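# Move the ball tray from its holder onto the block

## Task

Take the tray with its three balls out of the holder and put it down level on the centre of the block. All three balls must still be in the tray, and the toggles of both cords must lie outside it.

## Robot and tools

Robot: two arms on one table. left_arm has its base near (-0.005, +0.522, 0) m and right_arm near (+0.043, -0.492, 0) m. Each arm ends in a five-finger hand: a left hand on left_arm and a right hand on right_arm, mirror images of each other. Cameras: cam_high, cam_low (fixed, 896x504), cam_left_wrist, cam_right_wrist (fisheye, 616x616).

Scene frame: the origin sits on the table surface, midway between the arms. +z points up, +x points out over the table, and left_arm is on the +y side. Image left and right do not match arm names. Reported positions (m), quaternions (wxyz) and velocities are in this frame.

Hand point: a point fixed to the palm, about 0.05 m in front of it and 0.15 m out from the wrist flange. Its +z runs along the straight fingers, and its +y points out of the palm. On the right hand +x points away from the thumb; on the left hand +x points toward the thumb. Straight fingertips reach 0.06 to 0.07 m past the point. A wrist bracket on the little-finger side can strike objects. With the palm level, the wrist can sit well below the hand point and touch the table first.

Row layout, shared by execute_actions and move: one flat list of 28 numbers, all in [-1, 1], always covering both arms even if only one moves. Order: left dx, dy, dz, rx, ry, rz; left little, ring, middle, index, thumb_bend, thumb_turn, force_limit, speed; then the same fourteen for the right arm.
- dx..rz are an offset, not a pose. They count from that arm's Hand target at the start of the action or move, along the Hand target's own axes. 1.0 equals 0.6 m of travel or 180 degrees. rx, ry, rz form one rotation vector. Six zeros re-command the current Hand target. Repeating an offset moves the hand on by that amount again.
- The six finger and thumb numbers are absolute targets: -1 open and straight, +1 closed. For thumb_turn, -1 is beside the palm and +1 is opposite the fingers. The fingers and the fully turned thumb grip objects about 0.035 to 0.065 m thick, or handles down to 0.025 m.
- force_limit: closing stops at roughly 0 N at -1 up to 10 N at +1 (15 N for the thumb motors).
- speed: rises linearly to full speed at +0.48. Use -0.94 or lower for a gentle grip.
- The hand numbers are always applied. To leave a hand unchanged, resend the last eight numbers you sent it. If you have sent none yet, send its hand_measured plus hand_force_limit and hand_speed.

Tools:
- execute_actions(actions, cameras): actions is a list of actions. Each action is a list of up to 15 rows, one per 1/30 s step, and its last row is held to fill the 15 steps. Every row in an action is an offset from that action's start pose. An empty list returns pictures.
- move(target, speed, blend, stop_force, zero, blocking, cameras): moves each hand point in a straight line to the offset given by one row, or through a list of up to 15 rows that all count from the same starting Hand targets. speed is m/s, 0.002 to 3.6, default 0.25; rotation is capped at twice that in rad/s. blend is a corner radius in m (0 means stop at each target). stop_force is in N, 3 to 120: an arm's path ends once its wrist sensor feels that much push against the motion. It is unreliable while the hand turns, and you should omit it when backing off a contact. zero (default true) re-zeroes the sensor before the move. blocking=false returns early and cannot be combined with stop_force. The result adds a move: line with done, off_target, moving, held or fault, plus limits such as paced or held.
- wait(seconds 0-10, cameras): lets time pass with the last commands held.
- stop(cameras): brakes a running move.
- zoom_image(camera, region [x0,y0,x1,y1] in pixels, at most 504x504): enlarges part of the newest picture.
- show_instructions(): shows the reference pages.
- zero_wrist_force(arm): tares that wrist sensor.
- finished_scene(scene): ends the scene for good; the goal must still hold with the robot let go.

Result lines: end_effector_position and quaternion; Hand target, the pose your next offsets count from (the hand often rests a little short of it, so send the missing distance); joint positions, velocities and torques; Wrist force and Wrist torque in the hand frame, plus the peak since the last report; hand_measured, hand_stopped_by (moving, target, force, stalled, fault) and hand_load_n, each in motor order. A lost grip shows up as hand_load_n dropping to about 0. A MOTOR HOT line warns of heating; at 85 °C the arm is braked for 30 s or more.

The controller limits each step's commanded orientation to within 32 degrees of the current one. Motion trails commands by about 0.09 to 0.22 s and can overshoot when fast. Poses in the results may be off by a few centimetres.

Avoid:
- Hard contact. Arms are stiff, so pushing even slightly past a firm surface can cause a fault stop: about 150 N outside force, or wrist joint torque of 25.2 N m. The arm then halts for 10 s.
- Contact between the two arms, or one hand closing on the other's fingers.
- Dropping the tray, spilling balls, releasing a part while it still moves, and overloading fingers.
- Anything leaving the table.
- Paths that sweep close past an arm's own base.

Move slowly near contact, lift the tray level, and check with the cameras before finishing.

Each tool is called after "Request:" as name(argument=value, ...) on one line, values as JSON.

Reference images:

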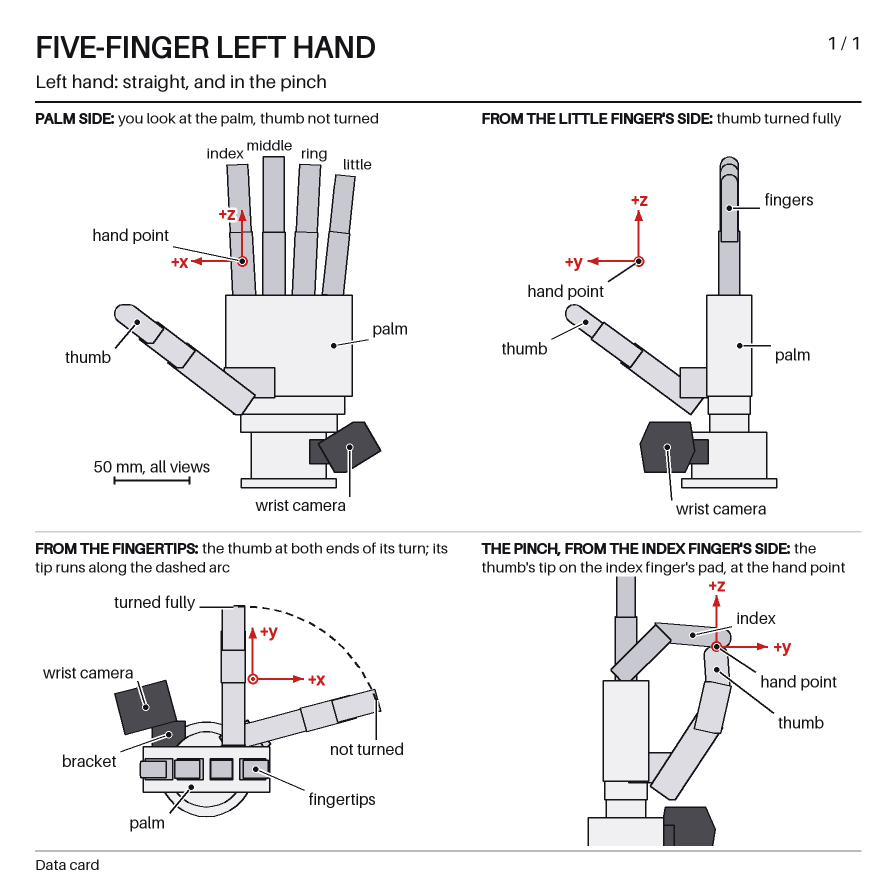

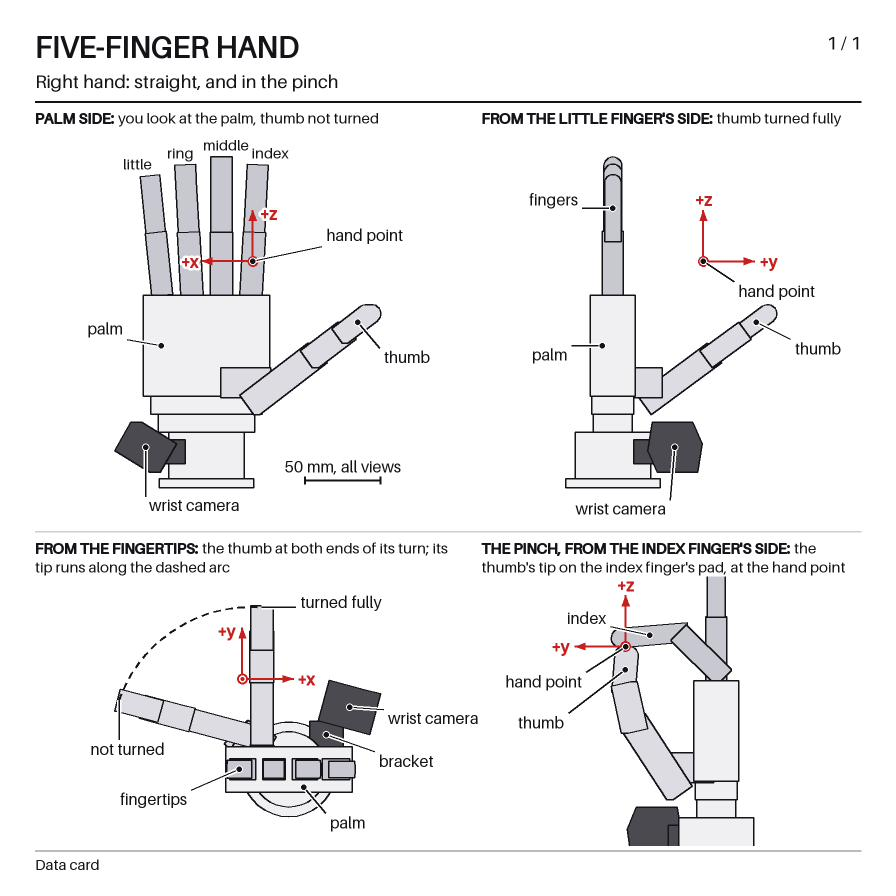

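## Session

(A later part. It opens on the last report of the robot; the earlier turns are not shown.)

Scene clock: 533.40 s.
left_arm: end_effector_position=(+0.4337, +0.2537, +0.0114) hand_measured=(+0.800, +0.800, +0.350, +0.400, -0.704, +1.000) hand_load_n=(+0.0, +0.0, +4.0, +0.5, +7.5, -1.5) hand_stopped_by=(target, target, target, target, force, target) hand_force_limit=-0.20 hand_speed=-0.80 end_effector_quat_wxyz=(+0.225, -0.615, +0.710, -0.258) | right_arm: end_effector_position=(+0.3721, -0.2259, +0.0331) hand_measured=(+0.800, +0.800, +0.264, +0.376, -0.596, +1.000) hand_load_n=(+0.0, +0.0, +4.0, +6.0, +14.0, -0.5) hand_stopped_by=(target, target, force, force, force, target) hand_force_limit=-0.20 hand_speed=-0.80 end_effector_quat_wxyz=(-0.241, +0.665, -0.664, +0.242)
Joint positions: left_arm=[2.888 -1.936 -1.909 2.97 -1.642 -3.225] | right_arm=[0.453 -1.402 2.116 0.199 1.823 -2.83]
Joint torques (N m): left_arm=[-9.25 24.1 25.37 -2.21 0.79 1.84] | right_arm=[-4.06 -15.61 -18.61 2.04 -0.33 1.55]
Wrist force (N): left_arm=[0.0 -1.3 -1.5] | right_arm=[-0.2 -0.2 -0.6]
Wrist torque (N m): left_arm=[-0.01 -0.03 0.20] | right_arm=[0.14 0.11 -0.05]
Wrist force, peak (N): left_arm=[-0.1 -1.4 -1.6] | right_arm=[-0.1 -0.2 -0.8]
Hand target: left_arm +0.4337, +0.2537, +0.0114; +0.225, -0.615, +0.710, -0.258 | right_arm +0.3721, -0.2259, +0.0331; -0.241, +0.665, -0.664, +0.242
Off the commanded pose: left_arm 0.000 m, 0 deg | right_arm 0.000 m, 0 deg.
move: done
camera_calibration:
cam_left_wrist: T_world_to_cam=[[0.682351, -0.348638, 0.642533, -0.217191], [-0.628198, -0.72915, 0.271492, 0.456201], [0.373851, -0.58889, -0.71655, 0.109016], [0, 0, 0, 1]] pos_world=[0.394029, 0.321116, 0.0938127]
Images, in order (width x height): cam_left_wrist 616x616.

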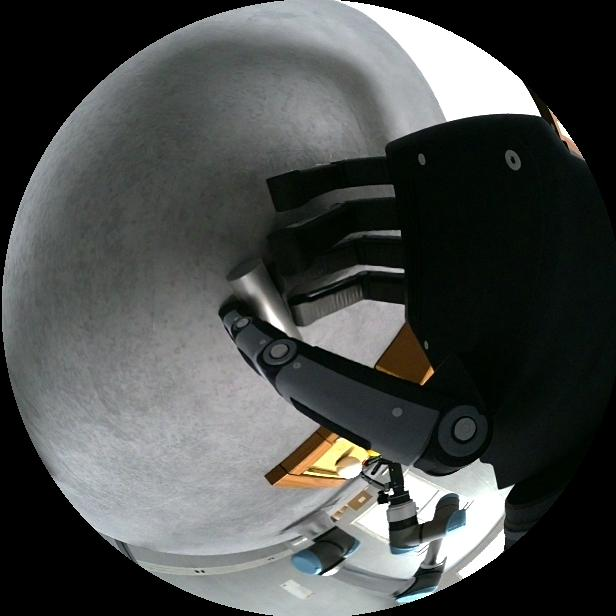

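Request:
move(target=[0,0,0,0,0,0,0.8,0.8,0.45,0.5,0.3,1,0.0,-0.85,0,0,0,0,0,0,0.8,0.8,0.45,0.45,0.3,1,-0.2,-0.8])

Scene clock: 538.10 s.
left_arm: end_effector_position=(+0.4337, +0.2537, +0.0114) hand_measured=(+0.800, +0.800, +0.360, +0.500, -0.704, +1.000) hand_load_n=(+0.0, +0.0, +6.0, +0.0, +9.5, -1.0) hand_stopped_by=(target, target, force, target, force, target) hand_force_limit=0.00 hand_speed=-0.85 end_effector_quat_wxyz=(+0.225, -0.615, +0.710, -0.258) | right_arm: end_effector_position=(+0.3721, -0.2259, +0.0331) hand_measured=(+0.800, +0.800, +0.264, +0.376, -0.596, +1.000) hand_load_n=(+0.0, +0.5, +4.0, +6.0, +14.0, -0.5) hand_stopped_by=(target, target, force, force, force, target) hand_force_limit=-0.20 hand_speed=-0.80 end_effector_quat_wxyz=(-0.241, +0.665, -0.664, +0.242)
Joint positions: left_arm=[2.888 -1.936 -1.909 2.97 -1.642 -3.224] | right_arm=[0.453 -1.402 2.116 0.199 1.823 -2.83]
Joint torques (N m): left_arm=[-8.86 24.84 25.32 -0.55 0.86 2.33] | right_arm=[-3.78 -14.63 -18.64 1.97 -0.28 1.47]
Wrist force (N): left_arm=[0.1 -0.4 -0.3] | right_arm=[-0.3 0.1 -0.3]
Wrist torque (N m): left_arm=[0.03 -0.01 0.18] | right_arm=[0.17 0.11 -0.05]
Wrist force, peak (N): left_arm=[-0.1 -1.6 -1.7] | right_arm=[0.3 -0.2 -0.8]
Hand target: left_arm +0.4337, +0.2537, +0.0114; +0.225, -0.615, +0.710, -0.258 | right_arm +0.3721, -0.2259, +0.0331; -0.241, +0.665, -0.664, +0.242
Off the commanded pose: left_arm 0.000 m, 0 deg | right_arm 0.000 m, 0 deg.
move: done

Request:
move(target=[0,-0.0429,-0.051,0,0,0,0.8,0.8,0.45,0.5,0.3,1,0.0,-0.85,0,-0.0429,-0.051,0,0,0,0.8,0.8,0.45,0.45,0.3,1,-0.2,-0.8], speed=0.05, cameras=["all"])

Request:
zoom_image(camera="cam_left_wrist", region=[180, 200, 400, 420])

Request:
zoom_image(camera="cam_right_wrist", region=[200, 200, 450, 520])

Request:
zoom_image(camera="cam_high", region=[400, 180, 640, 310])

Scene clock: 553.67 s.
left_arm: end_effector_position=(+0.4339, +0.2536, +0.0516) hand_measured=(+0.800, +0.800, +0.360, +0.500, -0.704, +1.000) hand_load_n=(+0.5, +0.0, +6.5, +0.0, +9.5, -0.5) hand_stopped_by=(target, target, force, target, force, target) hand_force_limit=0.00 hand_speed=-0.85 end_effector_quat_wxyz=(+0.225, -0.615, +0.710, -0.258) | right_arm: end_effector_position=(+0.3723, -0.2258, +0.0732) hand_measured=(+0.800, +0.800, +0.264, +0.376, -0.596, +1.000) hand_load_n=(+0.0, +0.0, +4.0, +6.0, +14.0, -0.5) hand_stopped_by=(target, target, force, force, force, target) hand_force_limit=-0.20 hand_speed=-0.80 end_effector_quat_wxyz=(-0.242, +0.665, -0.664, +0.242)
Joint positions: left_arm=[2.887 -1.876 -1.867 2.869 -1.642 -3.225] | right_arm=[0.453 -1.468 2.066 0.316 1.823 -2.83]
Joint torques (N m): left_arm=[-8.4 22.8 2.33 0.6 -1.62 -2.6] | right_arm=[-3.33 -12.8 -8.15 -1.26 -0.15 0.81]
Wrist force (N): left_arm=[0.0 -0.6 0.1] | right_arm=[0.0 0.0 -0.5]
Wrist torque (N m): left_arm=[-0.02 0.01 0.18] | right_arm=[0.14 0.06 -0.04]
Wrist force, peak (N): left_arm=[0.1 -0.7 -0.6] | right_arm=[0.0 -0.6 -1.1]
Hand target: left_arm +0.4337, +0.2537, +0.0514; +0.225, -0.615, +0.710, -0.258 | right_arm +0.3722, -0.2258, +0.0731; -0.241, +0.665, -0.664, +0.242
Off the commanded pose: left_arm 0.000 m, 0 deg | right_arm 0.000 m, 0 deg.
move: done
camera_calibration:
cam_left_wrist: T_world_to_cam=[[0.682129, -0.348624, 0.642776, -0.24301], [-0.628305, -0.729124, 0.271315, 0.445361], [0.374077, -0.588931, -0.716399, 0.137557], [0, 0, 0, 1]] pos_world=[0.39413, 0.321016, 0.133914]
cam_right_wrist: T_world_to_cam=[[-0.734757, -0.234428, -0.636534, 0.270063], [-0.485929, 0.836643, 0.252787, 0.355172], [0.473291, 0.495048, -0.728645, 0.106567], [0, 0, 0, 1]] pos_world=[0.320582, -0.286598, 0.159771]

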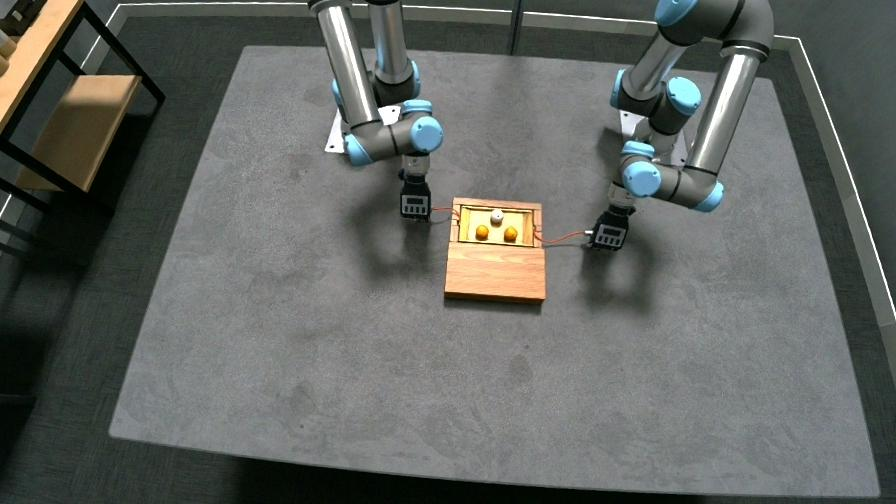

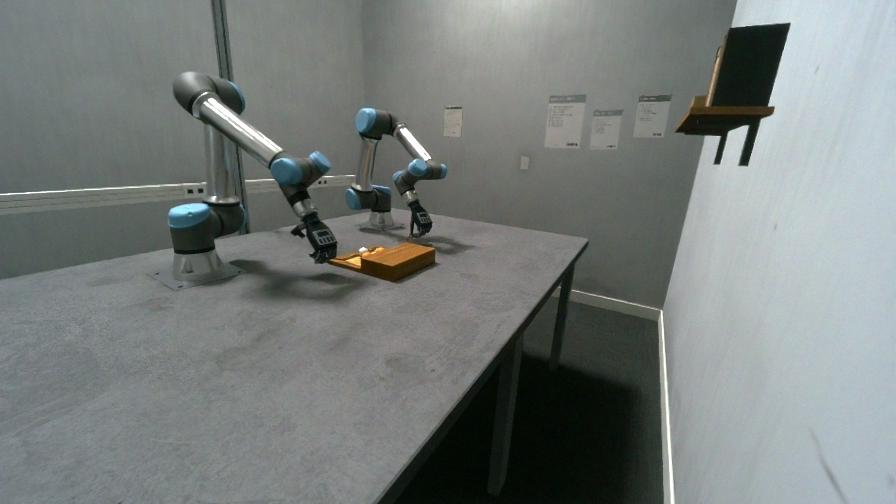

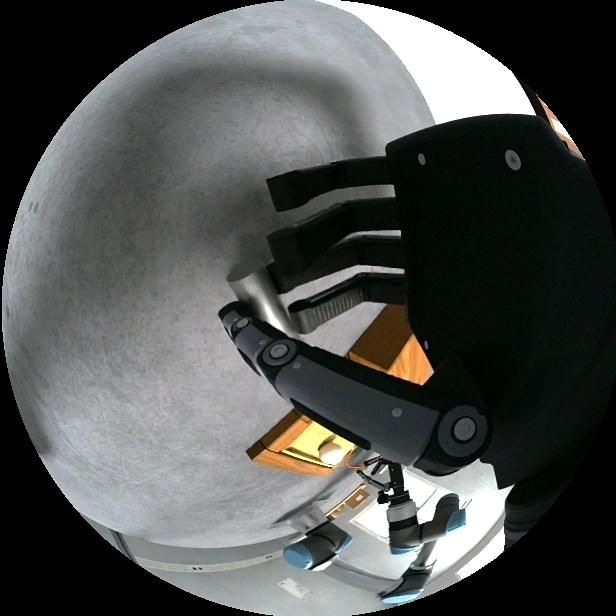

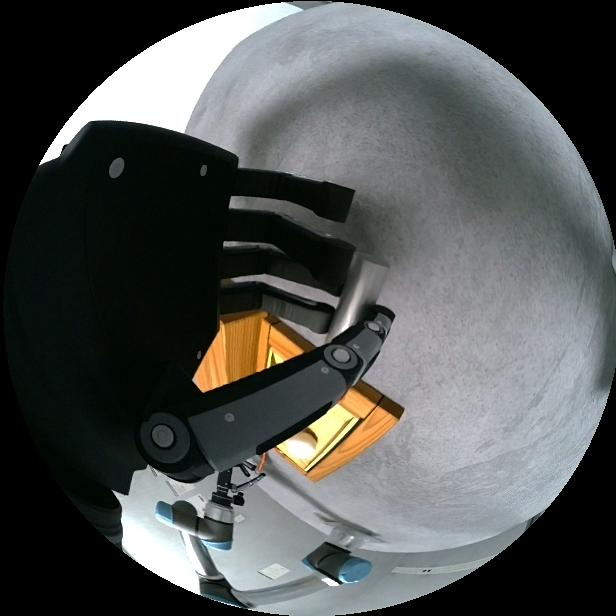

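Scaled by 2.291 from the camera's 616x616 image, which has a finer 880x880 frame.

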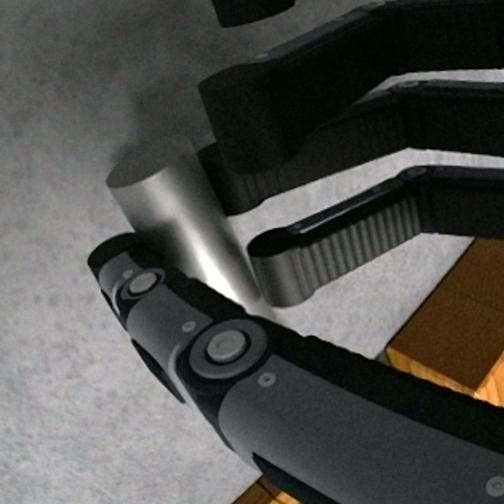

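Scaled by 1.575 from the camera's 616x616 image, which has a finer 880x880 frame.

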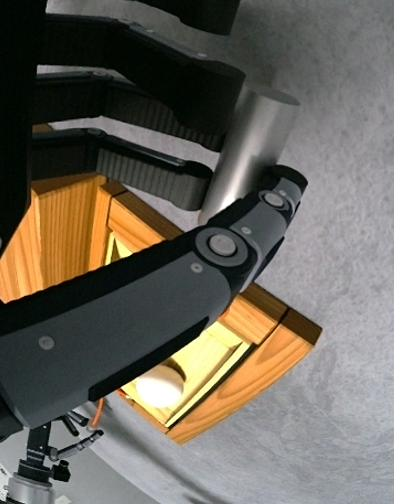

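Scaled by 2.100 from the camera's 896x504 image, which has a finer 1280x720 frame.

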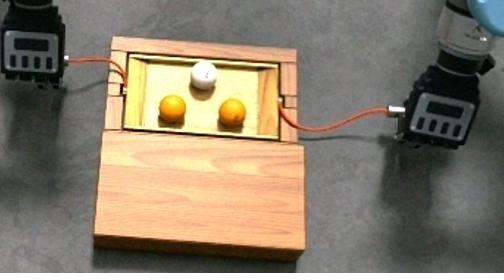

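Request:
move(target=[0.161,-0.0803,-0.1262,0,0,0,0.8,0.8,0.45,0.5,0.3,1,0.0,-0.85,-0.0783,-0.0512,-0.0117,0,0,0,0.8,0.8,0.45,0.45,0.3,1,-0.2,-0.8], speed=0.06, cameras=["all"])

Request:
zoom_image(camera="cam_left_wrist", region=[150, 200, 450, 500])

Request:
zoom_image(camera="cam_right_wrist", region=[200, 200, 500, 500])

Request:
zoom_image(camera="cam_high", region=[400, 160, 600, 310])

Request:
zoom_image(camera="cam_low", region=[290, 180, 450, 300])

Scene clock: 648.90 s.
left_arm: end_effector_position=(+0.4083, +0.1595, +0.1402) hand_measured=(+0.800, +0.800, +0.360, +0.500, -0.704, +1.000) hand_load_n=(+0.0, +0.0, +6.5, +0.0, +9.0, -0.5) hand_stopped_by=(target, target, force, target, force, target) hand_force_limit=0.00 hand_speed=-0.85 end_effector_quat_wxyz=(+0.225, -0.615, +0.710, -0.258) end_effector_velocity=(+0.001, +0.002, -0.002) end_effector_angular_velocity=(+0.001, +0.000, -0.001) | right_arm: end_effector_position=(+0.3912, -0.1788, +0.0981) hand_measured=(+0.800, +0.800, +0.264, +0.376, -0.596, +1.000) hand_load_n=(+0.0, +0.0, +4.5, +6.0, +14.0, -0.5) hand_stopped_by=(target, target, force, force, force, target) hand_force_limit=-0.20 hand_speed=-0.80 end_effector_quat_wxyz=(-0.241, +0.665, -0.664, +0.242)
Joint positions: left_arm=[2.642 -1.878 -1.616 2.59 -1.797 -3.417] | right_arm=[0.561 -1.382 1.895 0.426 1.888 -2.739]
Joint velocities: left_arm=[0.005 0 -0.004 0.005 0.004 0.005] | right_arm=[within noise]
Joint torques (N m): left_arm=[12.32 37.86 5.58 0.39 0.93 2.41] | right_arm=[-5.87 -39.65 -8.81 -1.13 -0.1 -2.25]
Wrist force (N): left_arm=[-0.3 -0.7 -0.5] | right_arm=[-0.1 0.0 -0.4]
Wrist torque (N m): left_arm=[-0.01 0.03 0.09] | right_arm=[0.17 0.09 -0.10]
Wrist force, peak (N): left_arm=[0.6 -1.0 -0.9] | right_arm=[0.4 -0.5 -0.9]
Hand target: left_arm +0.4083, +0.1596, +0.1402; +0.225, -0.615, +0.710, -0.258 | right_arm +0.3912, -0.1788, +0.0982; -0.241, +0.665, -0.664, +0.242
Off the commanded pose: left_arm 0.000 m, 0 deg | right_arm 0.000 m, 0 deg.
move: done
camera_calibration:
cam_left_wrist: T_world_to_cam=[[0.682302, -0.348559, 0.642628, -0.31548], [-0.628184, -0.729171, 0.271466, 0.336596], [0.373963, -0.588911, -0.716475, 0.155276], [0, 0, 0, 1]] pos_world=[0.368629, 0.226917, 0.222613]
cam_right_wrist: T_world_to_cam=[[-0.735124, -0.234395, -0.636122, 0.310971], [-0.485654, 0.836765, 0.252911, 0.318618], [0.473004, 0.494857, -0.728961, 0.0925111], [0, 0, 0, 1]] pos_world=[0.339582, -0.239498, 0.184671]

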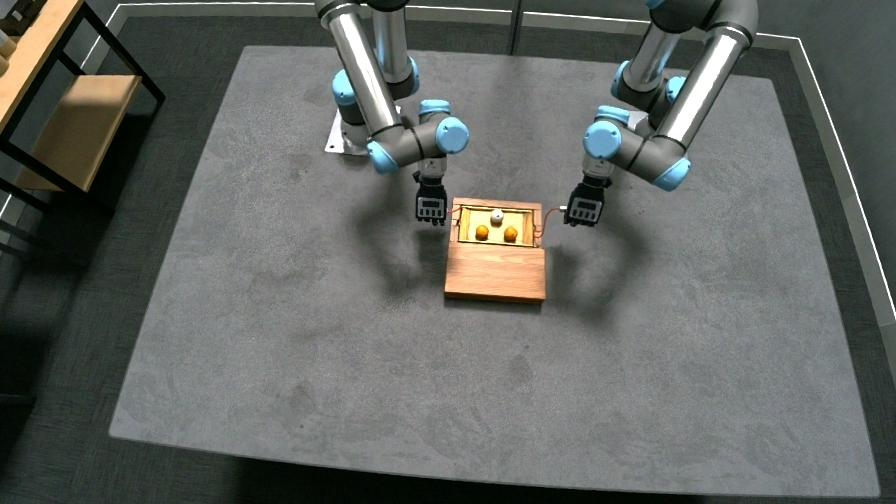

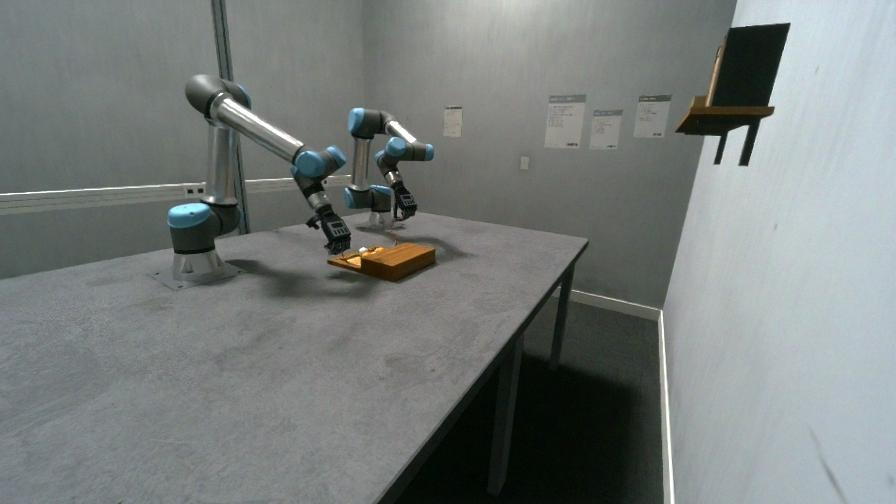

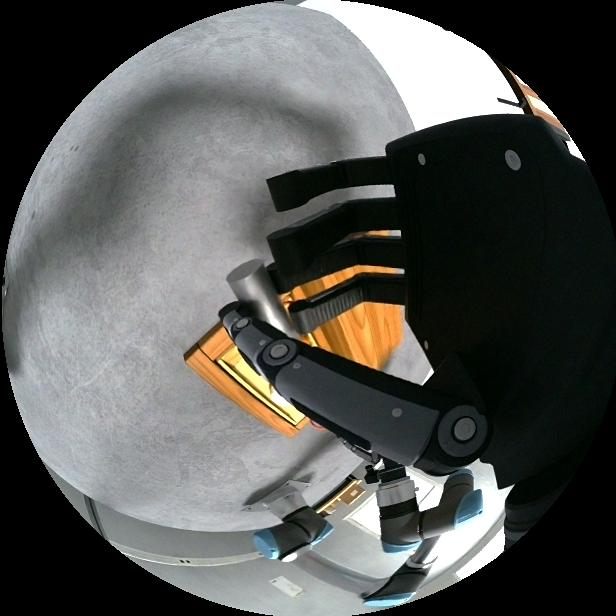

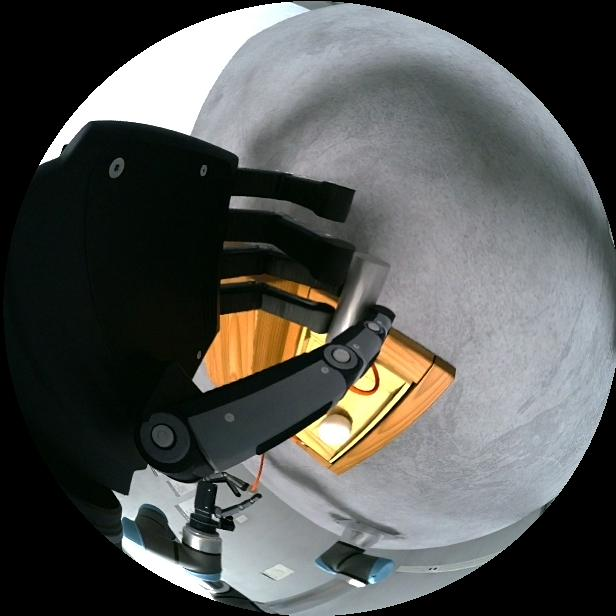

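Scaled by 1.680 from the camera's 616x616 image, which has a finer 880x880 frame.

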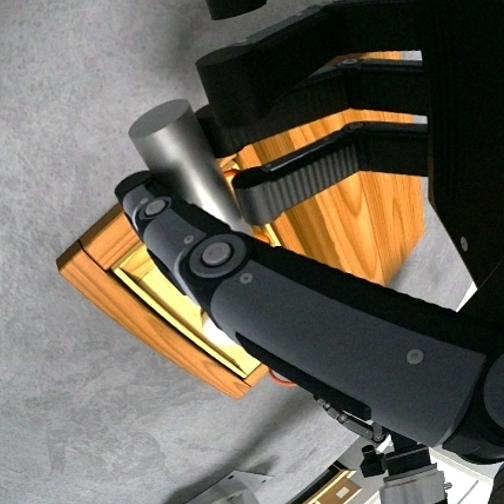

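Scaled by 1.680 from the camera's 616x616 image, which has a finer 880x880 frame.

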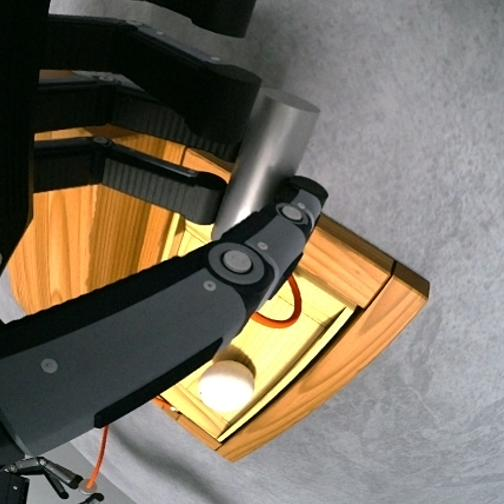

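Scaled by 2.520 from the camera's 896x504 image, which has a finer 1280x720 frame.

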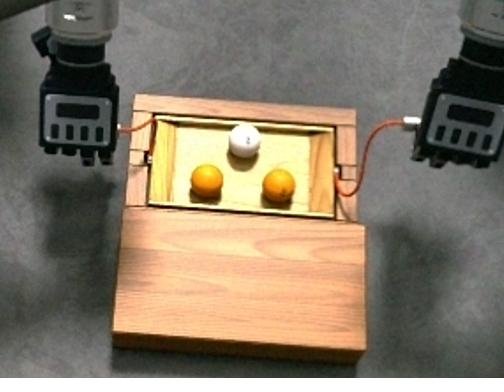

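Scaled by 3.150 from the camera's 896x504 image, which has a finer 1280x720 frame.

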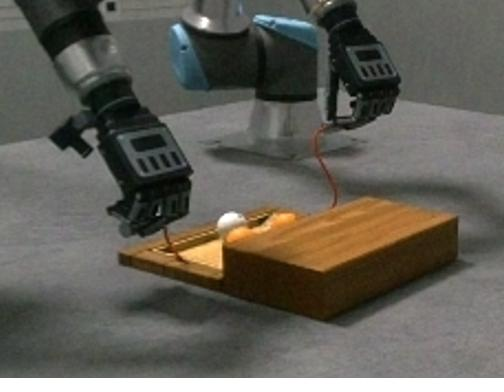

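Request:
move(target=[0,-0.0214,-0.0255,0,0,0,0.8,0.8,0.45,0.5,0.3,1,0.0,-0.85,0,-0.0214,-0.0255,0,0,0,0.8,0.8,0.45,0.45,0.3,1,-0.2,-0.8], speed=0.04, cameras=["all"])

Request:
zoom_image(camera="cam_high", region=[400, 160, 600, 310])

Request:
zoom_image(camera="cam_low", region=[290, 180, 450, 300])

Scene clock: 659.37 s.
left_arm: end_effector_position=(+0.4084, +0.1595, +0.1604) hand_measured=(+0.800, +0.800, +0.360, +0.500, -0.704, +1.000) hand_load_n=(+0.0, +0.0, +6.5, +0.0, +9.5, -0.5) hand_stopped_by=(target, target, force, target, force, target) hand_force_limit=0.00 hand_speed=-0.85 end_effector_quat_wxyz=(+0.225, -0.615, +0.710, -0.258) | right_arm: end_effector_position=(+0.3913, -0.1788, +0.1183) hand_measured=(+0.800, +0.800, +0.264, +0.376, -0.596, +1.000) hand_load_n=(+0.0, +0.0, +4.0, +6.0, +14.0, -0.5) hand_stopped_by=(target, target, force, force, force, target) hand_force_limit=-0.20 hand_speed=-0.80 end_effector_quat_wxyz=(-0.242, +0.665, -0.664, +0.242) end_effector_velocity=(+0.000, +0.001, -0.001) end_effector_angular_velocity=(+0.001, -0.001, +0.000)
Joint positions: left_arm=[2.642 -1.862 -1.583 2.542 -1.797 -3.417] | right_arm=[0.561 -1.405 1.865 0.479 1.888 -2.74]
Joint velocities: left_arm=[within noise] | right_arm=[0.001 0.002 0.002 -0.005 0.001 0.001]
Joint torques (N m): left_arm=[-3.3 25.56 4.09 0.44 -0.56 -0.08] | right_arm=[-4.19 -17.35 -9.33 -1.3 -0.78 -1.78]
Wrist force (N): left_arm=[0.1 -0.7 -0.2] | right_arm=[0.2 -0.1 -0.1]
Wrist torque (N m): left_arm=[-0.02 -0.02 0.08] | right_arm=[0.12 0.05 -0.07]
Wrist force, peak (N): left_arm=[0.1 -1.2 -0.4] | right_arm=[0.3 -0.3 -0.9]
Hand target: left_arm +0.4083, +0.1596, +0.1602; +0.225, -0.615, +0.710, -0.258 | right_arm +0.3912, -0.1788, +0.1182; -0.241, +0.665, -0.664, +0.242
Off the commanded pose: left_arm 0.000 m, 0 deg | right_arm 0.000 m, 0 deg.
move: done
camera_calibration:
cam_left_wrist: T_world_to_cam=[[0.682133, -0.348519, 0.64283, -0.328526], [-0.628298, -0.729087, 0.271428, 0.331207], [0.374081, -0.589039, -0.716308, 0.169657], [0, 0, 0, 1]] pos_world=[0.36873, 0.226916, 0.242814]
cam_right_wrist: T_world_to_cam=[[-0.734757, -0.234428, -0.636534, 0.323773], [-0.485929, 0.836643, 0.252787, 0.313598], [0.473291, 0.495048, -0.728645, 0.10712], [0, 0, 0, 1]] pos_world=[0.339582, -0.239498, 0.204871]

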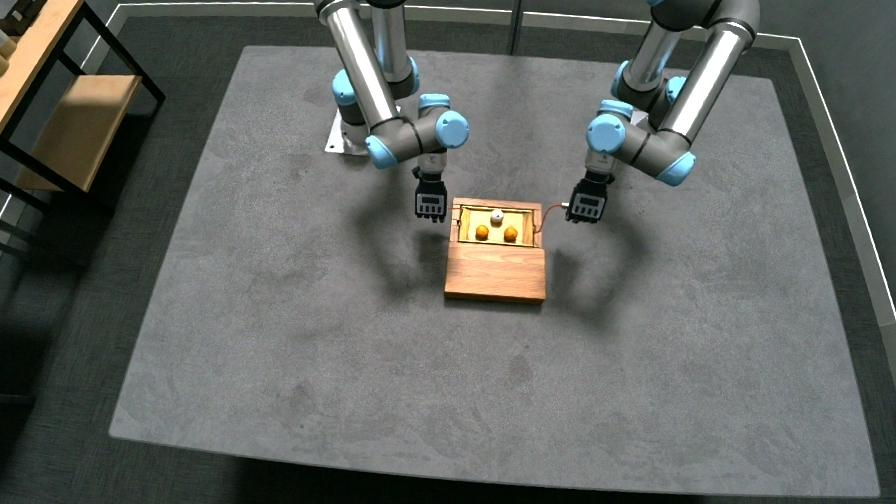

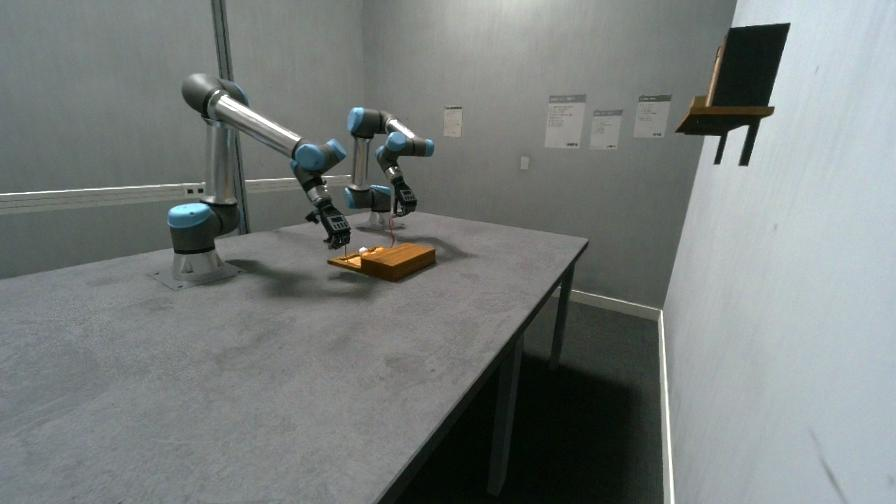

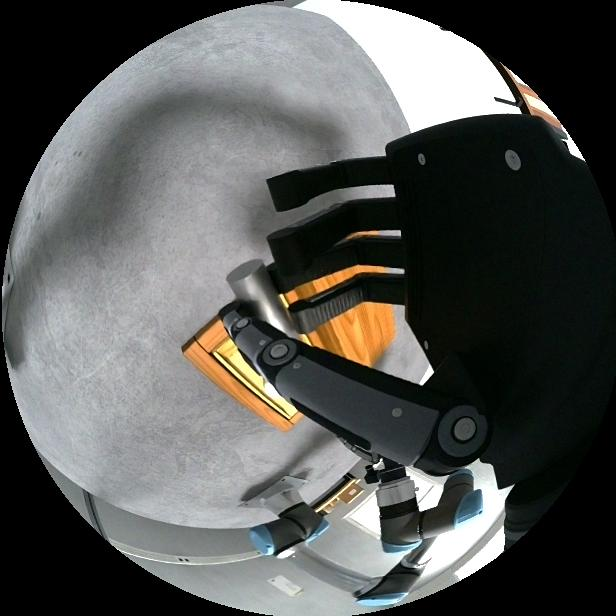

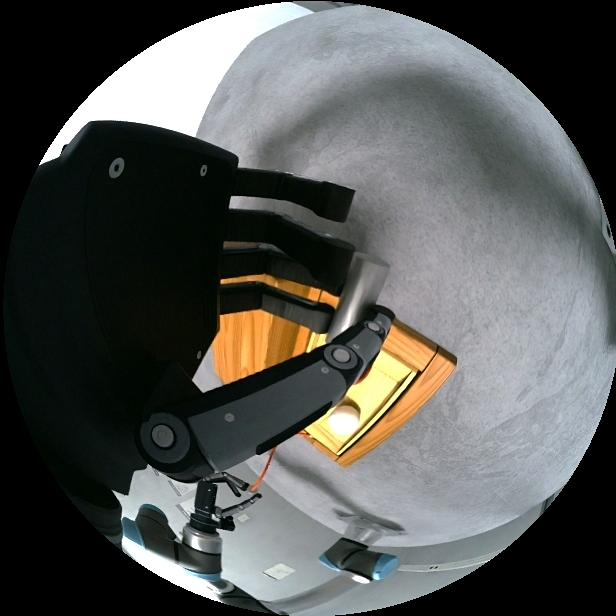

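Scaled by 2.520 from the camera's 896x504 image, which has a finer 1280x720 frame.

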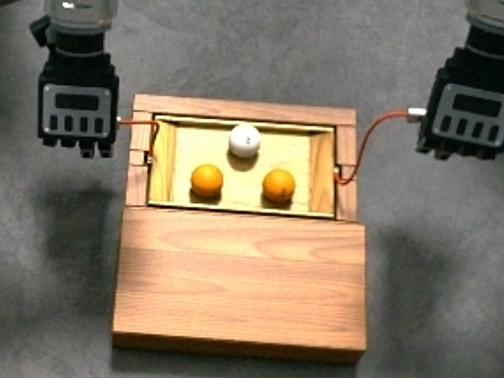

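Scaled by 3.150 from the camera's 896x504 image, which has a finer 1280x720 frame.

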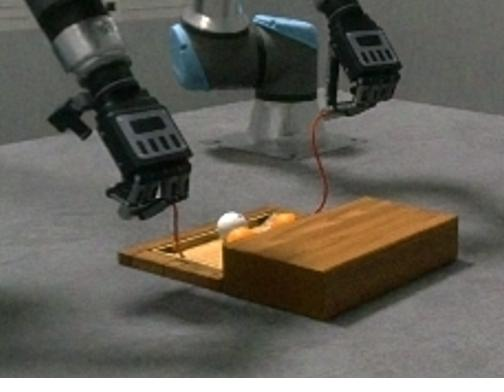

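Request:
move(target=[-0.0018,-0.0208,-0.0043,0,0,0,0.8,0.8,0.45,0.5,0.3,1,0.0,-0.85,0,-0.0183,-0.0063,0,0,0,0.8,0.8,0.45,0.45,0.3,1,-0.2,-0.8], speed=0.03, cameras=["cam_high","cam_low"])

Request:
zoom_image(camera="cam_low", region=[290, 180, 450, 300])

Request:
zoom_image(camera="cam_high", region=[400, 160, 600, 310])

Scene clock: 676.83 s.
left_arm: end_effector_position=(+0.4164, +0.1595, +0.1703) hand_measured=(+0.800, +0.800, +0.360, +0.500, -0.704, +1.000) hand_load_n=(+0.0, +0.0, +7.0, +0.0, +9.0, -0.5) hand_stopped_by=(target, target, force, target, force, target) hand_force_limit=0.00 hand_speed=-0.85 end_effector_quat_wxyz=(+0.225, -0.615, +0.710, -0.258) | right_arm: end_effector_position=(+0.3973, -0.1788, +0.1282) hand_measured=(+0.800, +0.800, +0.264, +0.376, -0.596, +1.000) hand_load_n=(+0.0, +0.0, +4.0, +6.0, +14.0, -0.5) hand_stopped_by=(target, target, force, force, force, target) hand_force_limit=-0.20 hand_speed=-0.80 end_effector_quat_wxyz=(-0.241, +0.665, -0.664, +0.242)
Joint positions: left_arm=[2.651 -1.869 -1.547 2.514 -1.792 -3.41] | right_arm=[0.553 -1.407 1.839 0.505 1.883 -2.747]
Joint torques (N m): left_arm=[-2.68 33.51 3.4 0.79 -0.71 0.3] | right_arm=[4.15 -36.06 -9.84 -1.35 0.26 -0.44]
Wrist force (N): left_arm=[0.1 -0.6 -0.2] | right_arm=[0.4 -0.1 -0.4]
Wrist torque (N m): left_arm=[0.00 -0.02 -0.03] | right_arm=[0.15 0.03 0.02]
Wrist force, peak (N): left_arm=[0.1 -1.3 -0.3] | right_arm=[0.2 -0.5 -0.7]
Hand target: left_arm +0.4162, +0.1595, +0.1702; +0.225, -0.615, +0.710, -0.258 | right_arm +0.3972, -0.1788, +0.1281; -0.241, +0.665, -0.664, +0.242
Off the commanded pose: left_arm 0.000 m, 0 deg | right_arm 0.000 m, 0 deg.
move: done
Images, in order (width x height): cam_high 896x504, cam_low 896x504.

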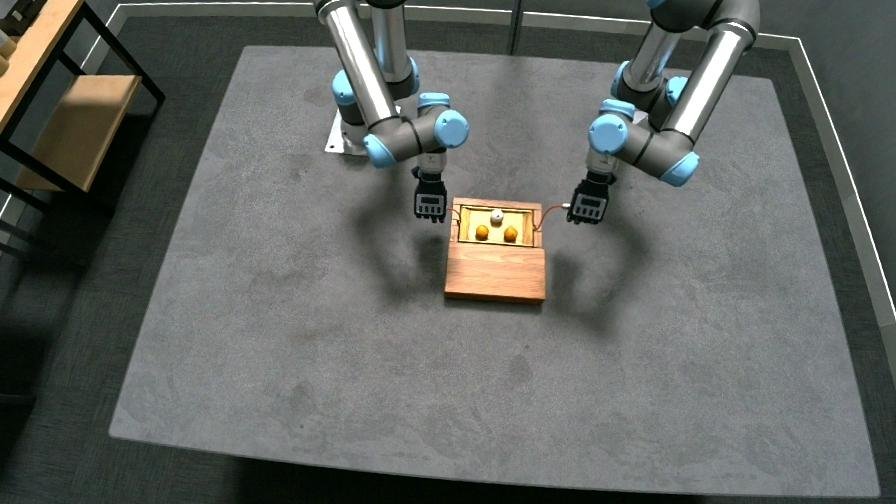

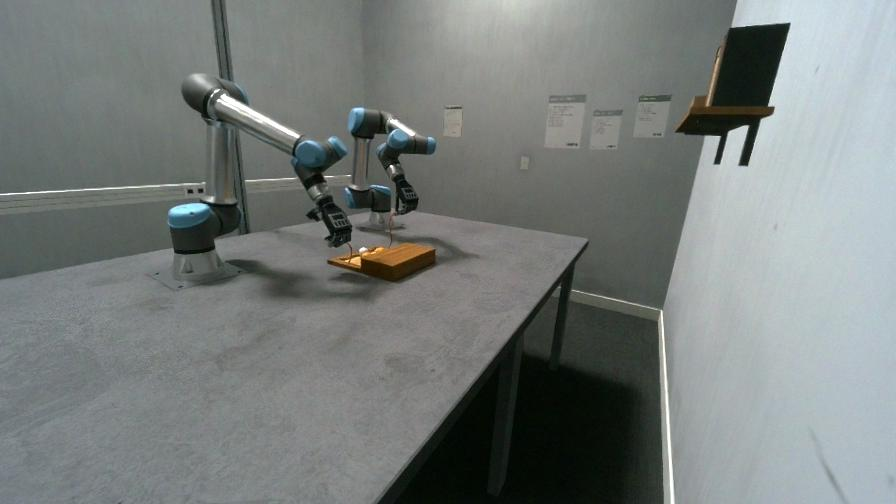

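Scaled by 3.150 from the camera's 896x504 image, which has a finer 1280x720 frame.

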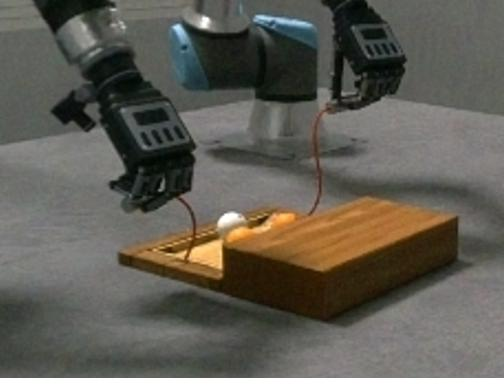

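Scaled by 2.520 from the camera's 896x504 image, which has a finer 1280x720 frame.

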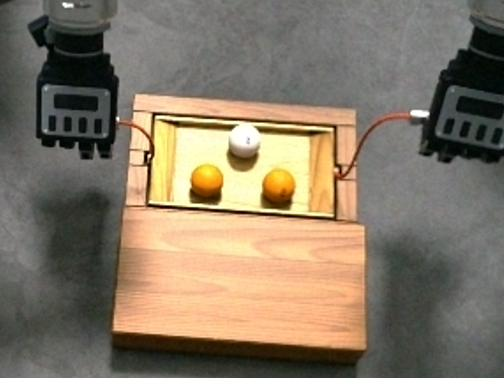

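Request:
move(target=[0,-0.0107,-0.0128,0,0,0,0.8,0.8,0.45,0.5,0.3,1,0.0,-0.85,0,-0.0107,-0.0128,0,0,0,0.8,0.8,0.45,0.45,0.3,1,-0.2,-0.8], speed=0.03)

Request:
wait(seconds=0.5)

Request:
move(target=[0,-0.0107,-0.0128,0,0,0,0.8,0.8,0.45,0.5,0.3,1,0.0,-0.85,0,-0.0107,-0.0128,0,0,0,0.8,0.8,0.45,0.45,0.3,1,-0.2,-0.8], speed=0.03, cameras=["cam_high","cam_low"])

Request:
zoom_image(camera="cam_low", region=[290, 180, 450, 300])

Request:
zoom_image(camera="cam_high", region=[400, 160, 600, 310])

Scene clock: 691.47 s.
left_arm: end_effector_position=(+0.4163, +0.1595, +0.1804) hand_measured=(+0.800, +0.800, +0.360, +0.500, -0.704, +1.000) hand_load_n=(+0.0, +0.0, +6.5, +0.0, +9.5, -0.5) hand_stopped_by=(target, target, force, target, force, target) hand_force_limit=0.00 hand_speed=-0.85 end_effector_quat_wxyz=(+0.225, -0.615, +0.710, -0.258) | right_arm: end_effector_position=(+0.3972, -0.1788, +0.1383) hand_measured=(+0.800, +0.800, +0.264, +0.376, -0.596, +1.000) hand_load_n=(+0.0, +0.0, +4.0, +6.0, +14.0, -0.5) hand_stopped_by=(target, target, force, force, force, target) hand_force_limit=-0.20 hand_speed=-0.80 end_effector_quat_wxyz=(-0.241, +0.665, -0.664, +0.242) end_effector_velocity=(+0.001, +0.000, -0.001) end_effector_angular_velocity=(+0.000, -0.001, +0.000)
Joint positions: left_arm=[2.651 -1.862 -1.529 2.49 -1.792 -3.41] | right_arm=[0.553 -1.417 1.822 0.531 1.883 -2.747]
Joint velocities: left_arm=[within noise] | right_arm=[-0.001 0.002 0.001 -0.005 0 -0.001]
Joint torques (N m): left_arm=[-9.27 29.15 7.47 0.53 -1.15 -2.61] | right_arm=[6.63 -23.32 -11.51 -1.19 1.82 2.72]
Wrist force (N): left_arm=[-0.1 -0.6 -0.4] | right_arm=[0.4 -0.2 -0.3]
Wrist torque (N m): left_arm=[0.01 0.01 -0.02] | right_arm=[0.12 0.03 0.01]
Wrist force, peak (N): left_arm=[-0.1 -0.8 -0.5] | right_arm=[0.4 -0.2 -0.7]
Hand target: left_arm +0.4162, +0.1595, +0.1802; +0.225, -0.615, +0.710, -0.258 | right_arm +0.3972, -0.1788, +0.1381; -0.241, +0.665, -0.664, +0.242
Off the commanded pose: left_arm 0.000 m, 0 deg | right_arm 0.000 m, 0 deg.
move: done

Scene clock: 691.97 s.
left_arm: end_effector_position=(+0.4162, +0.1595, +0.1802) hand_measured=(+0.800, +0.800, +0.360, +0.500, -0.704, +1.000) hand_load_n=(+0.0, +0.0, +6.5, +0.0, +9.5, -0.5) hand_stopped_by=(target, target, force, target, force, target) hand_force_limit=0.00 hand_speed=-0.85 end_effector_quat_wxyz=(+0.225, -0.615, +0.710, -0.258) | right_arm: end_effector_position=(+0.3972, -0.1788, +0.1381) hand_measured=(+0.800, +0.800, +0.264, +0.376, -0.596, +1.000) hand_load_n=(+0.0, +0.0, +4.5, +6.0, +14.0, -0.5) hand_stopped_by=(target, target, force, force, force, target) hand_force_limit=-0.20 hand_speed=-0.80 end_effector_quat_wxyz=(-0.241, +0.665, -0.664, +0.242)
Joint positions: left_arm=[2.651 -1.862 -1.53 2.49 -1.792 -3.41] | right_arm=[0.553 -1.417 1.823 0.531 1.883 -2.747]
Joint torques (N m): left_arm=[-9.47 24.58 4.77 0.57 -1.15 -2.46] | right_arm=[6.34 -17.54 -10.3 -1.17 1.74 2.68]
Wrist force (N): left_arm=[0.0 -0.5 -0.2] | right_arm=[0.2 -0.6 -0.3]
Wrist torque (N m): left_arm=[0.01 0.00 -0.03] | right_arm=[0.07 0.06 -0.01]
Wrist force, peak (N): left_arm=[0.0 -0.8 -0.3] | right_arm=[0.5 -0.2 -0.5]
Hand target: left_arm +0.4162, +0.1595, +0.1802; +0.225, -0.615, +0.710, -0.258 | right_arm +0.3972, -0.1788, +0.1381; -0.241, +0.665, -0.664, +0.242
Off the commanded pose: left_arm 0.000 m, 0 deg | right_arm 0.000 m, 0 deg.
wait: 0.50 s; at rest by 0.17 s

Scene clock: 692.70 s.
left_arm: end_effector_position=(+0.4162, +0.1594, +0.1904) hand_measured=(+0.800, +0.800, +0.360, +0.500, -0.704, +1.000) hand_load_n=(+0.0, +0.0, +7.0, +0.0, +9.0, -0.5) hand_stopped_by=(target, target, force, target, force, target) hand_force_limit=0.00 hand_speed=-0.85 end_effector_quat_wxyz=(+0.225, -0.615, +0.710, -0.258) | right_arm: end_effector_position=(+0.3972, -0.1788, +0.1483) hand_measured=(+0.800, +0.800, +0.264, +0.376, -0.596, +1.000) hand_load_n=(+0.0, +0.0, +4.5, +5.5, +13.5, -0.5) hand_stopped_by=(target, target, force, force, force, target) hand_force_limit=-0.20 hand_speed=-0.80 end_effector_quat_wxyz=(-0.241, +0.665, -0.664, +0.242) end_effector_velocity=(+0.000, +0.000, +0.000) end_effector_angular_velocity=(+0.002, -0.003, -0.001)
Joint positions: left_arm=[2.651 -1.857 -1.51 2.465 -1.792 -3.41] | right_arm=[0.553 -1.426 1.806 0.557 1.883 -2.747]
Joint velocities: left_arm=[within noise] | right_arm=[0 0 0.002 -0.005 0 0.001]
Joint torques (N m): left_arm=[-9.69 30.04 6.75 0.54 -1.34 -2.47] | right_arm=[6.04 -24.79 -12.1 -1.24 1.83 2.74]
Wrist force (N): left_arm=[-0.2 -0.9 -0.2] | right_arm=[-0.1 0.7 0.5]
Wrist torque (N m): left_arm=[-0.06 0.02 -0.02] | right_arm=[0.18 0.07 0.00]
Wrist force, peak (N): left_arm=[-0.2 -0.9 -0.2] | right_arm=[-0.1 0.6 0.8]
Hand target: left_arm +0.4162, +0.1595, +0.1902; +0.225, -0.615, +0.710, -0.258 | right_arm +0.3972, -0.1788, +0.1481; -0.241, +0.665, -0.664, +0.242
Off the commanded pose: left_arm 0.000 m, 0 deg | right_arm 0.000 m, 0 deg.
move: done
Images, in order (width x height): cam_high 896x504, cam_low 896x504.

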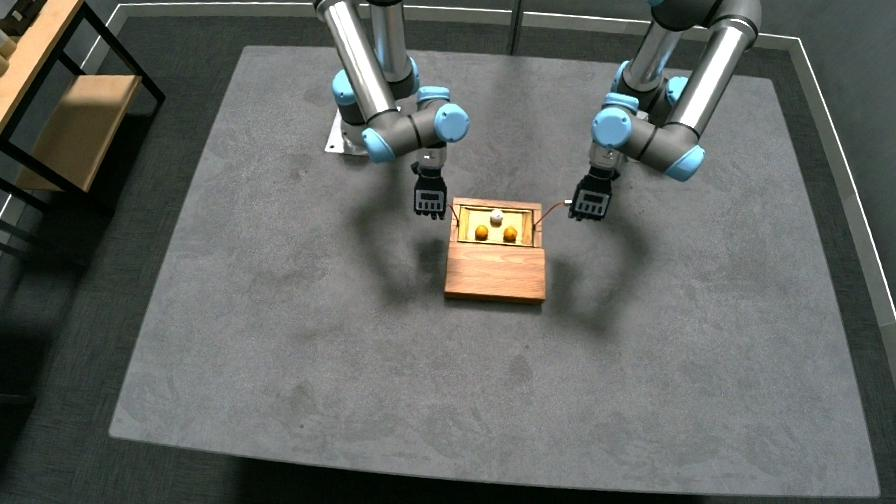

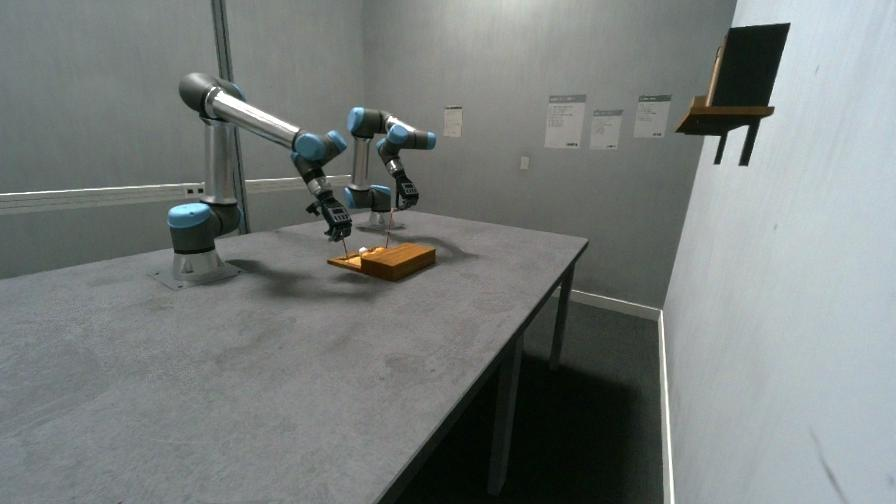

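Scaled by 3.150 from the camera's 896x504 image, which has a finer 1280x720 frame.

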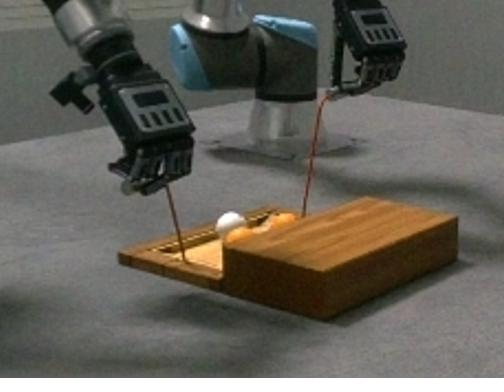

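Scaled by 2.520 from the camera's 896x504 image, which has a finer 1280x720 frame.

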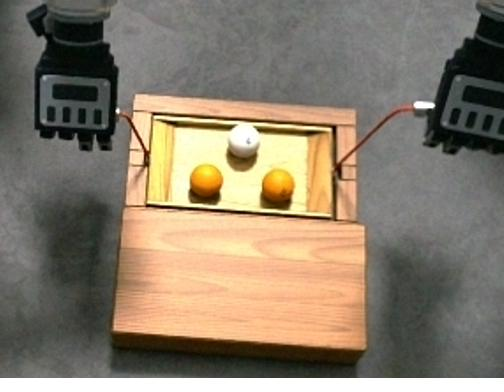

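Request:
move(target=[0,-0.0043,-0.0051,0,0,0,0.8,0.8,0.45,0.5,0.3,1,0.0,-0.85,0,0,0,0,0,0,0.8,0.8,0.45,0.45,0.3,1,-0.2,-0.8], speed=0.03)

Request:
wait(seconds=0.4)

Scene clock: 700.10 s.
left_arm: end_effector_position=(+0.4162, +0.1595, +0.1943) hand_measured=(+0.800, +0.800, +0.360, +0.500, -0.704, +1.000) hand_load_n=(+0.0, +0.0, +7.0, +0.0, +9.0, -0.5) hand_stopped_by=(target, target, force, target, force, target) hand_force_limit=0.00 hand_speed=-0.85 end_effector_quat_wxyz=(+0.225, -0.615, +0.710, -0.258) | right_arm: end_effector_position=(+0.3972, -0.1788, +0.1481) hand_measured=(+0.800, +0.800, +0.264, +0.376, -0.596, +1.000) hand_load_n=(+0.0, +0.0, +4.5, +6.0, +13.5, +0.0) hand_stopped_by=(target, target, force, force, force, target) hand_force_limit=-0.20 hand_speed=-0.80 end_effector_quat_wxyz=(-0.241, +0.665, -0.664, +0.242)
Joint positions: left_arm=[2.651 -1.855 -1.503 2.455 -1.792 -3.41] | right_arm=[0.553 -1.426 1.806 0.557 1.883 -2.747]
Joint torques (N m): left_arm=[-10.26 36.44 22.06 -0.42 -1.4 -2.38] | right_arm=[5.31 -18.06 -10.6 -1.13 1.87 2.44]
Wrist force (N): left_arm=[0.0 -0.3 -0.2] | right_arm=[-0.1 0.5 0.4]
Wrist torque (N m): left_arm=[0.03 0.00 -0.03] | right_arm=[0.14 0.08 -0.01]
Wrist force, peak (N): left_arm=[0.2 -1.0 -0.2] | right_arm=[0.2 0.9 0.6]
Hand target: left_arm +0.4162, +0.1595, +0.1942; +0.225, -0.615, +0.710, -0.258 | right_arm +0.3972, -0.1788, +0.1481; -0.241, +0.665, -0.664, +0.242
Off the commanded pose: left_arm 0.000 m, 0 deg | right_arm 0.000 m, 0 deg.
move: done

Scene clock: 700.50 s.
left_arm: end_effector_position=(+0.4162, +0.1594, +0.1943) hand_measured=(+0.800, +0.800, +0.360, +0.500, -0.704, +1.000) hand_load_n=(+0.0, +0.0, +6.5, +0.0, +8.5, -0.5) hand_stopped_by=(target, target, force, target, force, target) hand_force_limit=0.00 hand_speed=-0.85 end_effector_quat_wxyz=(+0.225, -0.615, +0.710, -0.258) | right_arm: end_effector_position=(+0.3972, -0.1788, +0.1481) hand_measured=(+0.800, +0.800, +0.264, +0.376, -0.596, +1.000) hand_load_n=(+0.0, +0.0, +4.5, +6.0, +13.5, -0.5) hand_stopped_by=(target, target, force, force, force, target) hand_force_limit=-0.20 hand_speed=-0.80 end_effector_quat_wxyz=(-0.241, +0.665, -0.664, +0.242)
Joint positions: left_arm=[2.651 -1.855 -1.503 2.456 -1.792 -3.41] | right_arm=[0.553 -1.426 1.806 0.557 1.883 -2.747]
Joint torques (N m): left_arm=[-9.19 32.63 6.97 0.5 -1.41 -2.54] | right_arm=[5.6 -17.9 -11.13 -1.12 1.8 2.36]
Wrist force (N): left_arm=[0.1 -0.5 0.1] | right_arm=[-0.3 0.7 0.5]
Wrist torque (N m): left_arm=[-0.02 -0.01 -0.01] | right_arm=[0.16 0.10 -0.01]
Wrist force, peak (N): left_arm=[0.0 -1.0 -0.2] | right_arm=[-0.3 0.7 0.5]
Hand target: left_arm +0.4162, +0.1595, +0.1942; +0.225, -0.615, +0.710, -0.258 | right_arm +0.3972, -0.1788, +0.1481; -0.241, +0.665, -0.664, +0.242
Off the commanded pose: left_arm 0.000 m, 0 deg | right_arm 0.000 m, 0 deg.
wait: 0.40 s; at rest by 0.17 s


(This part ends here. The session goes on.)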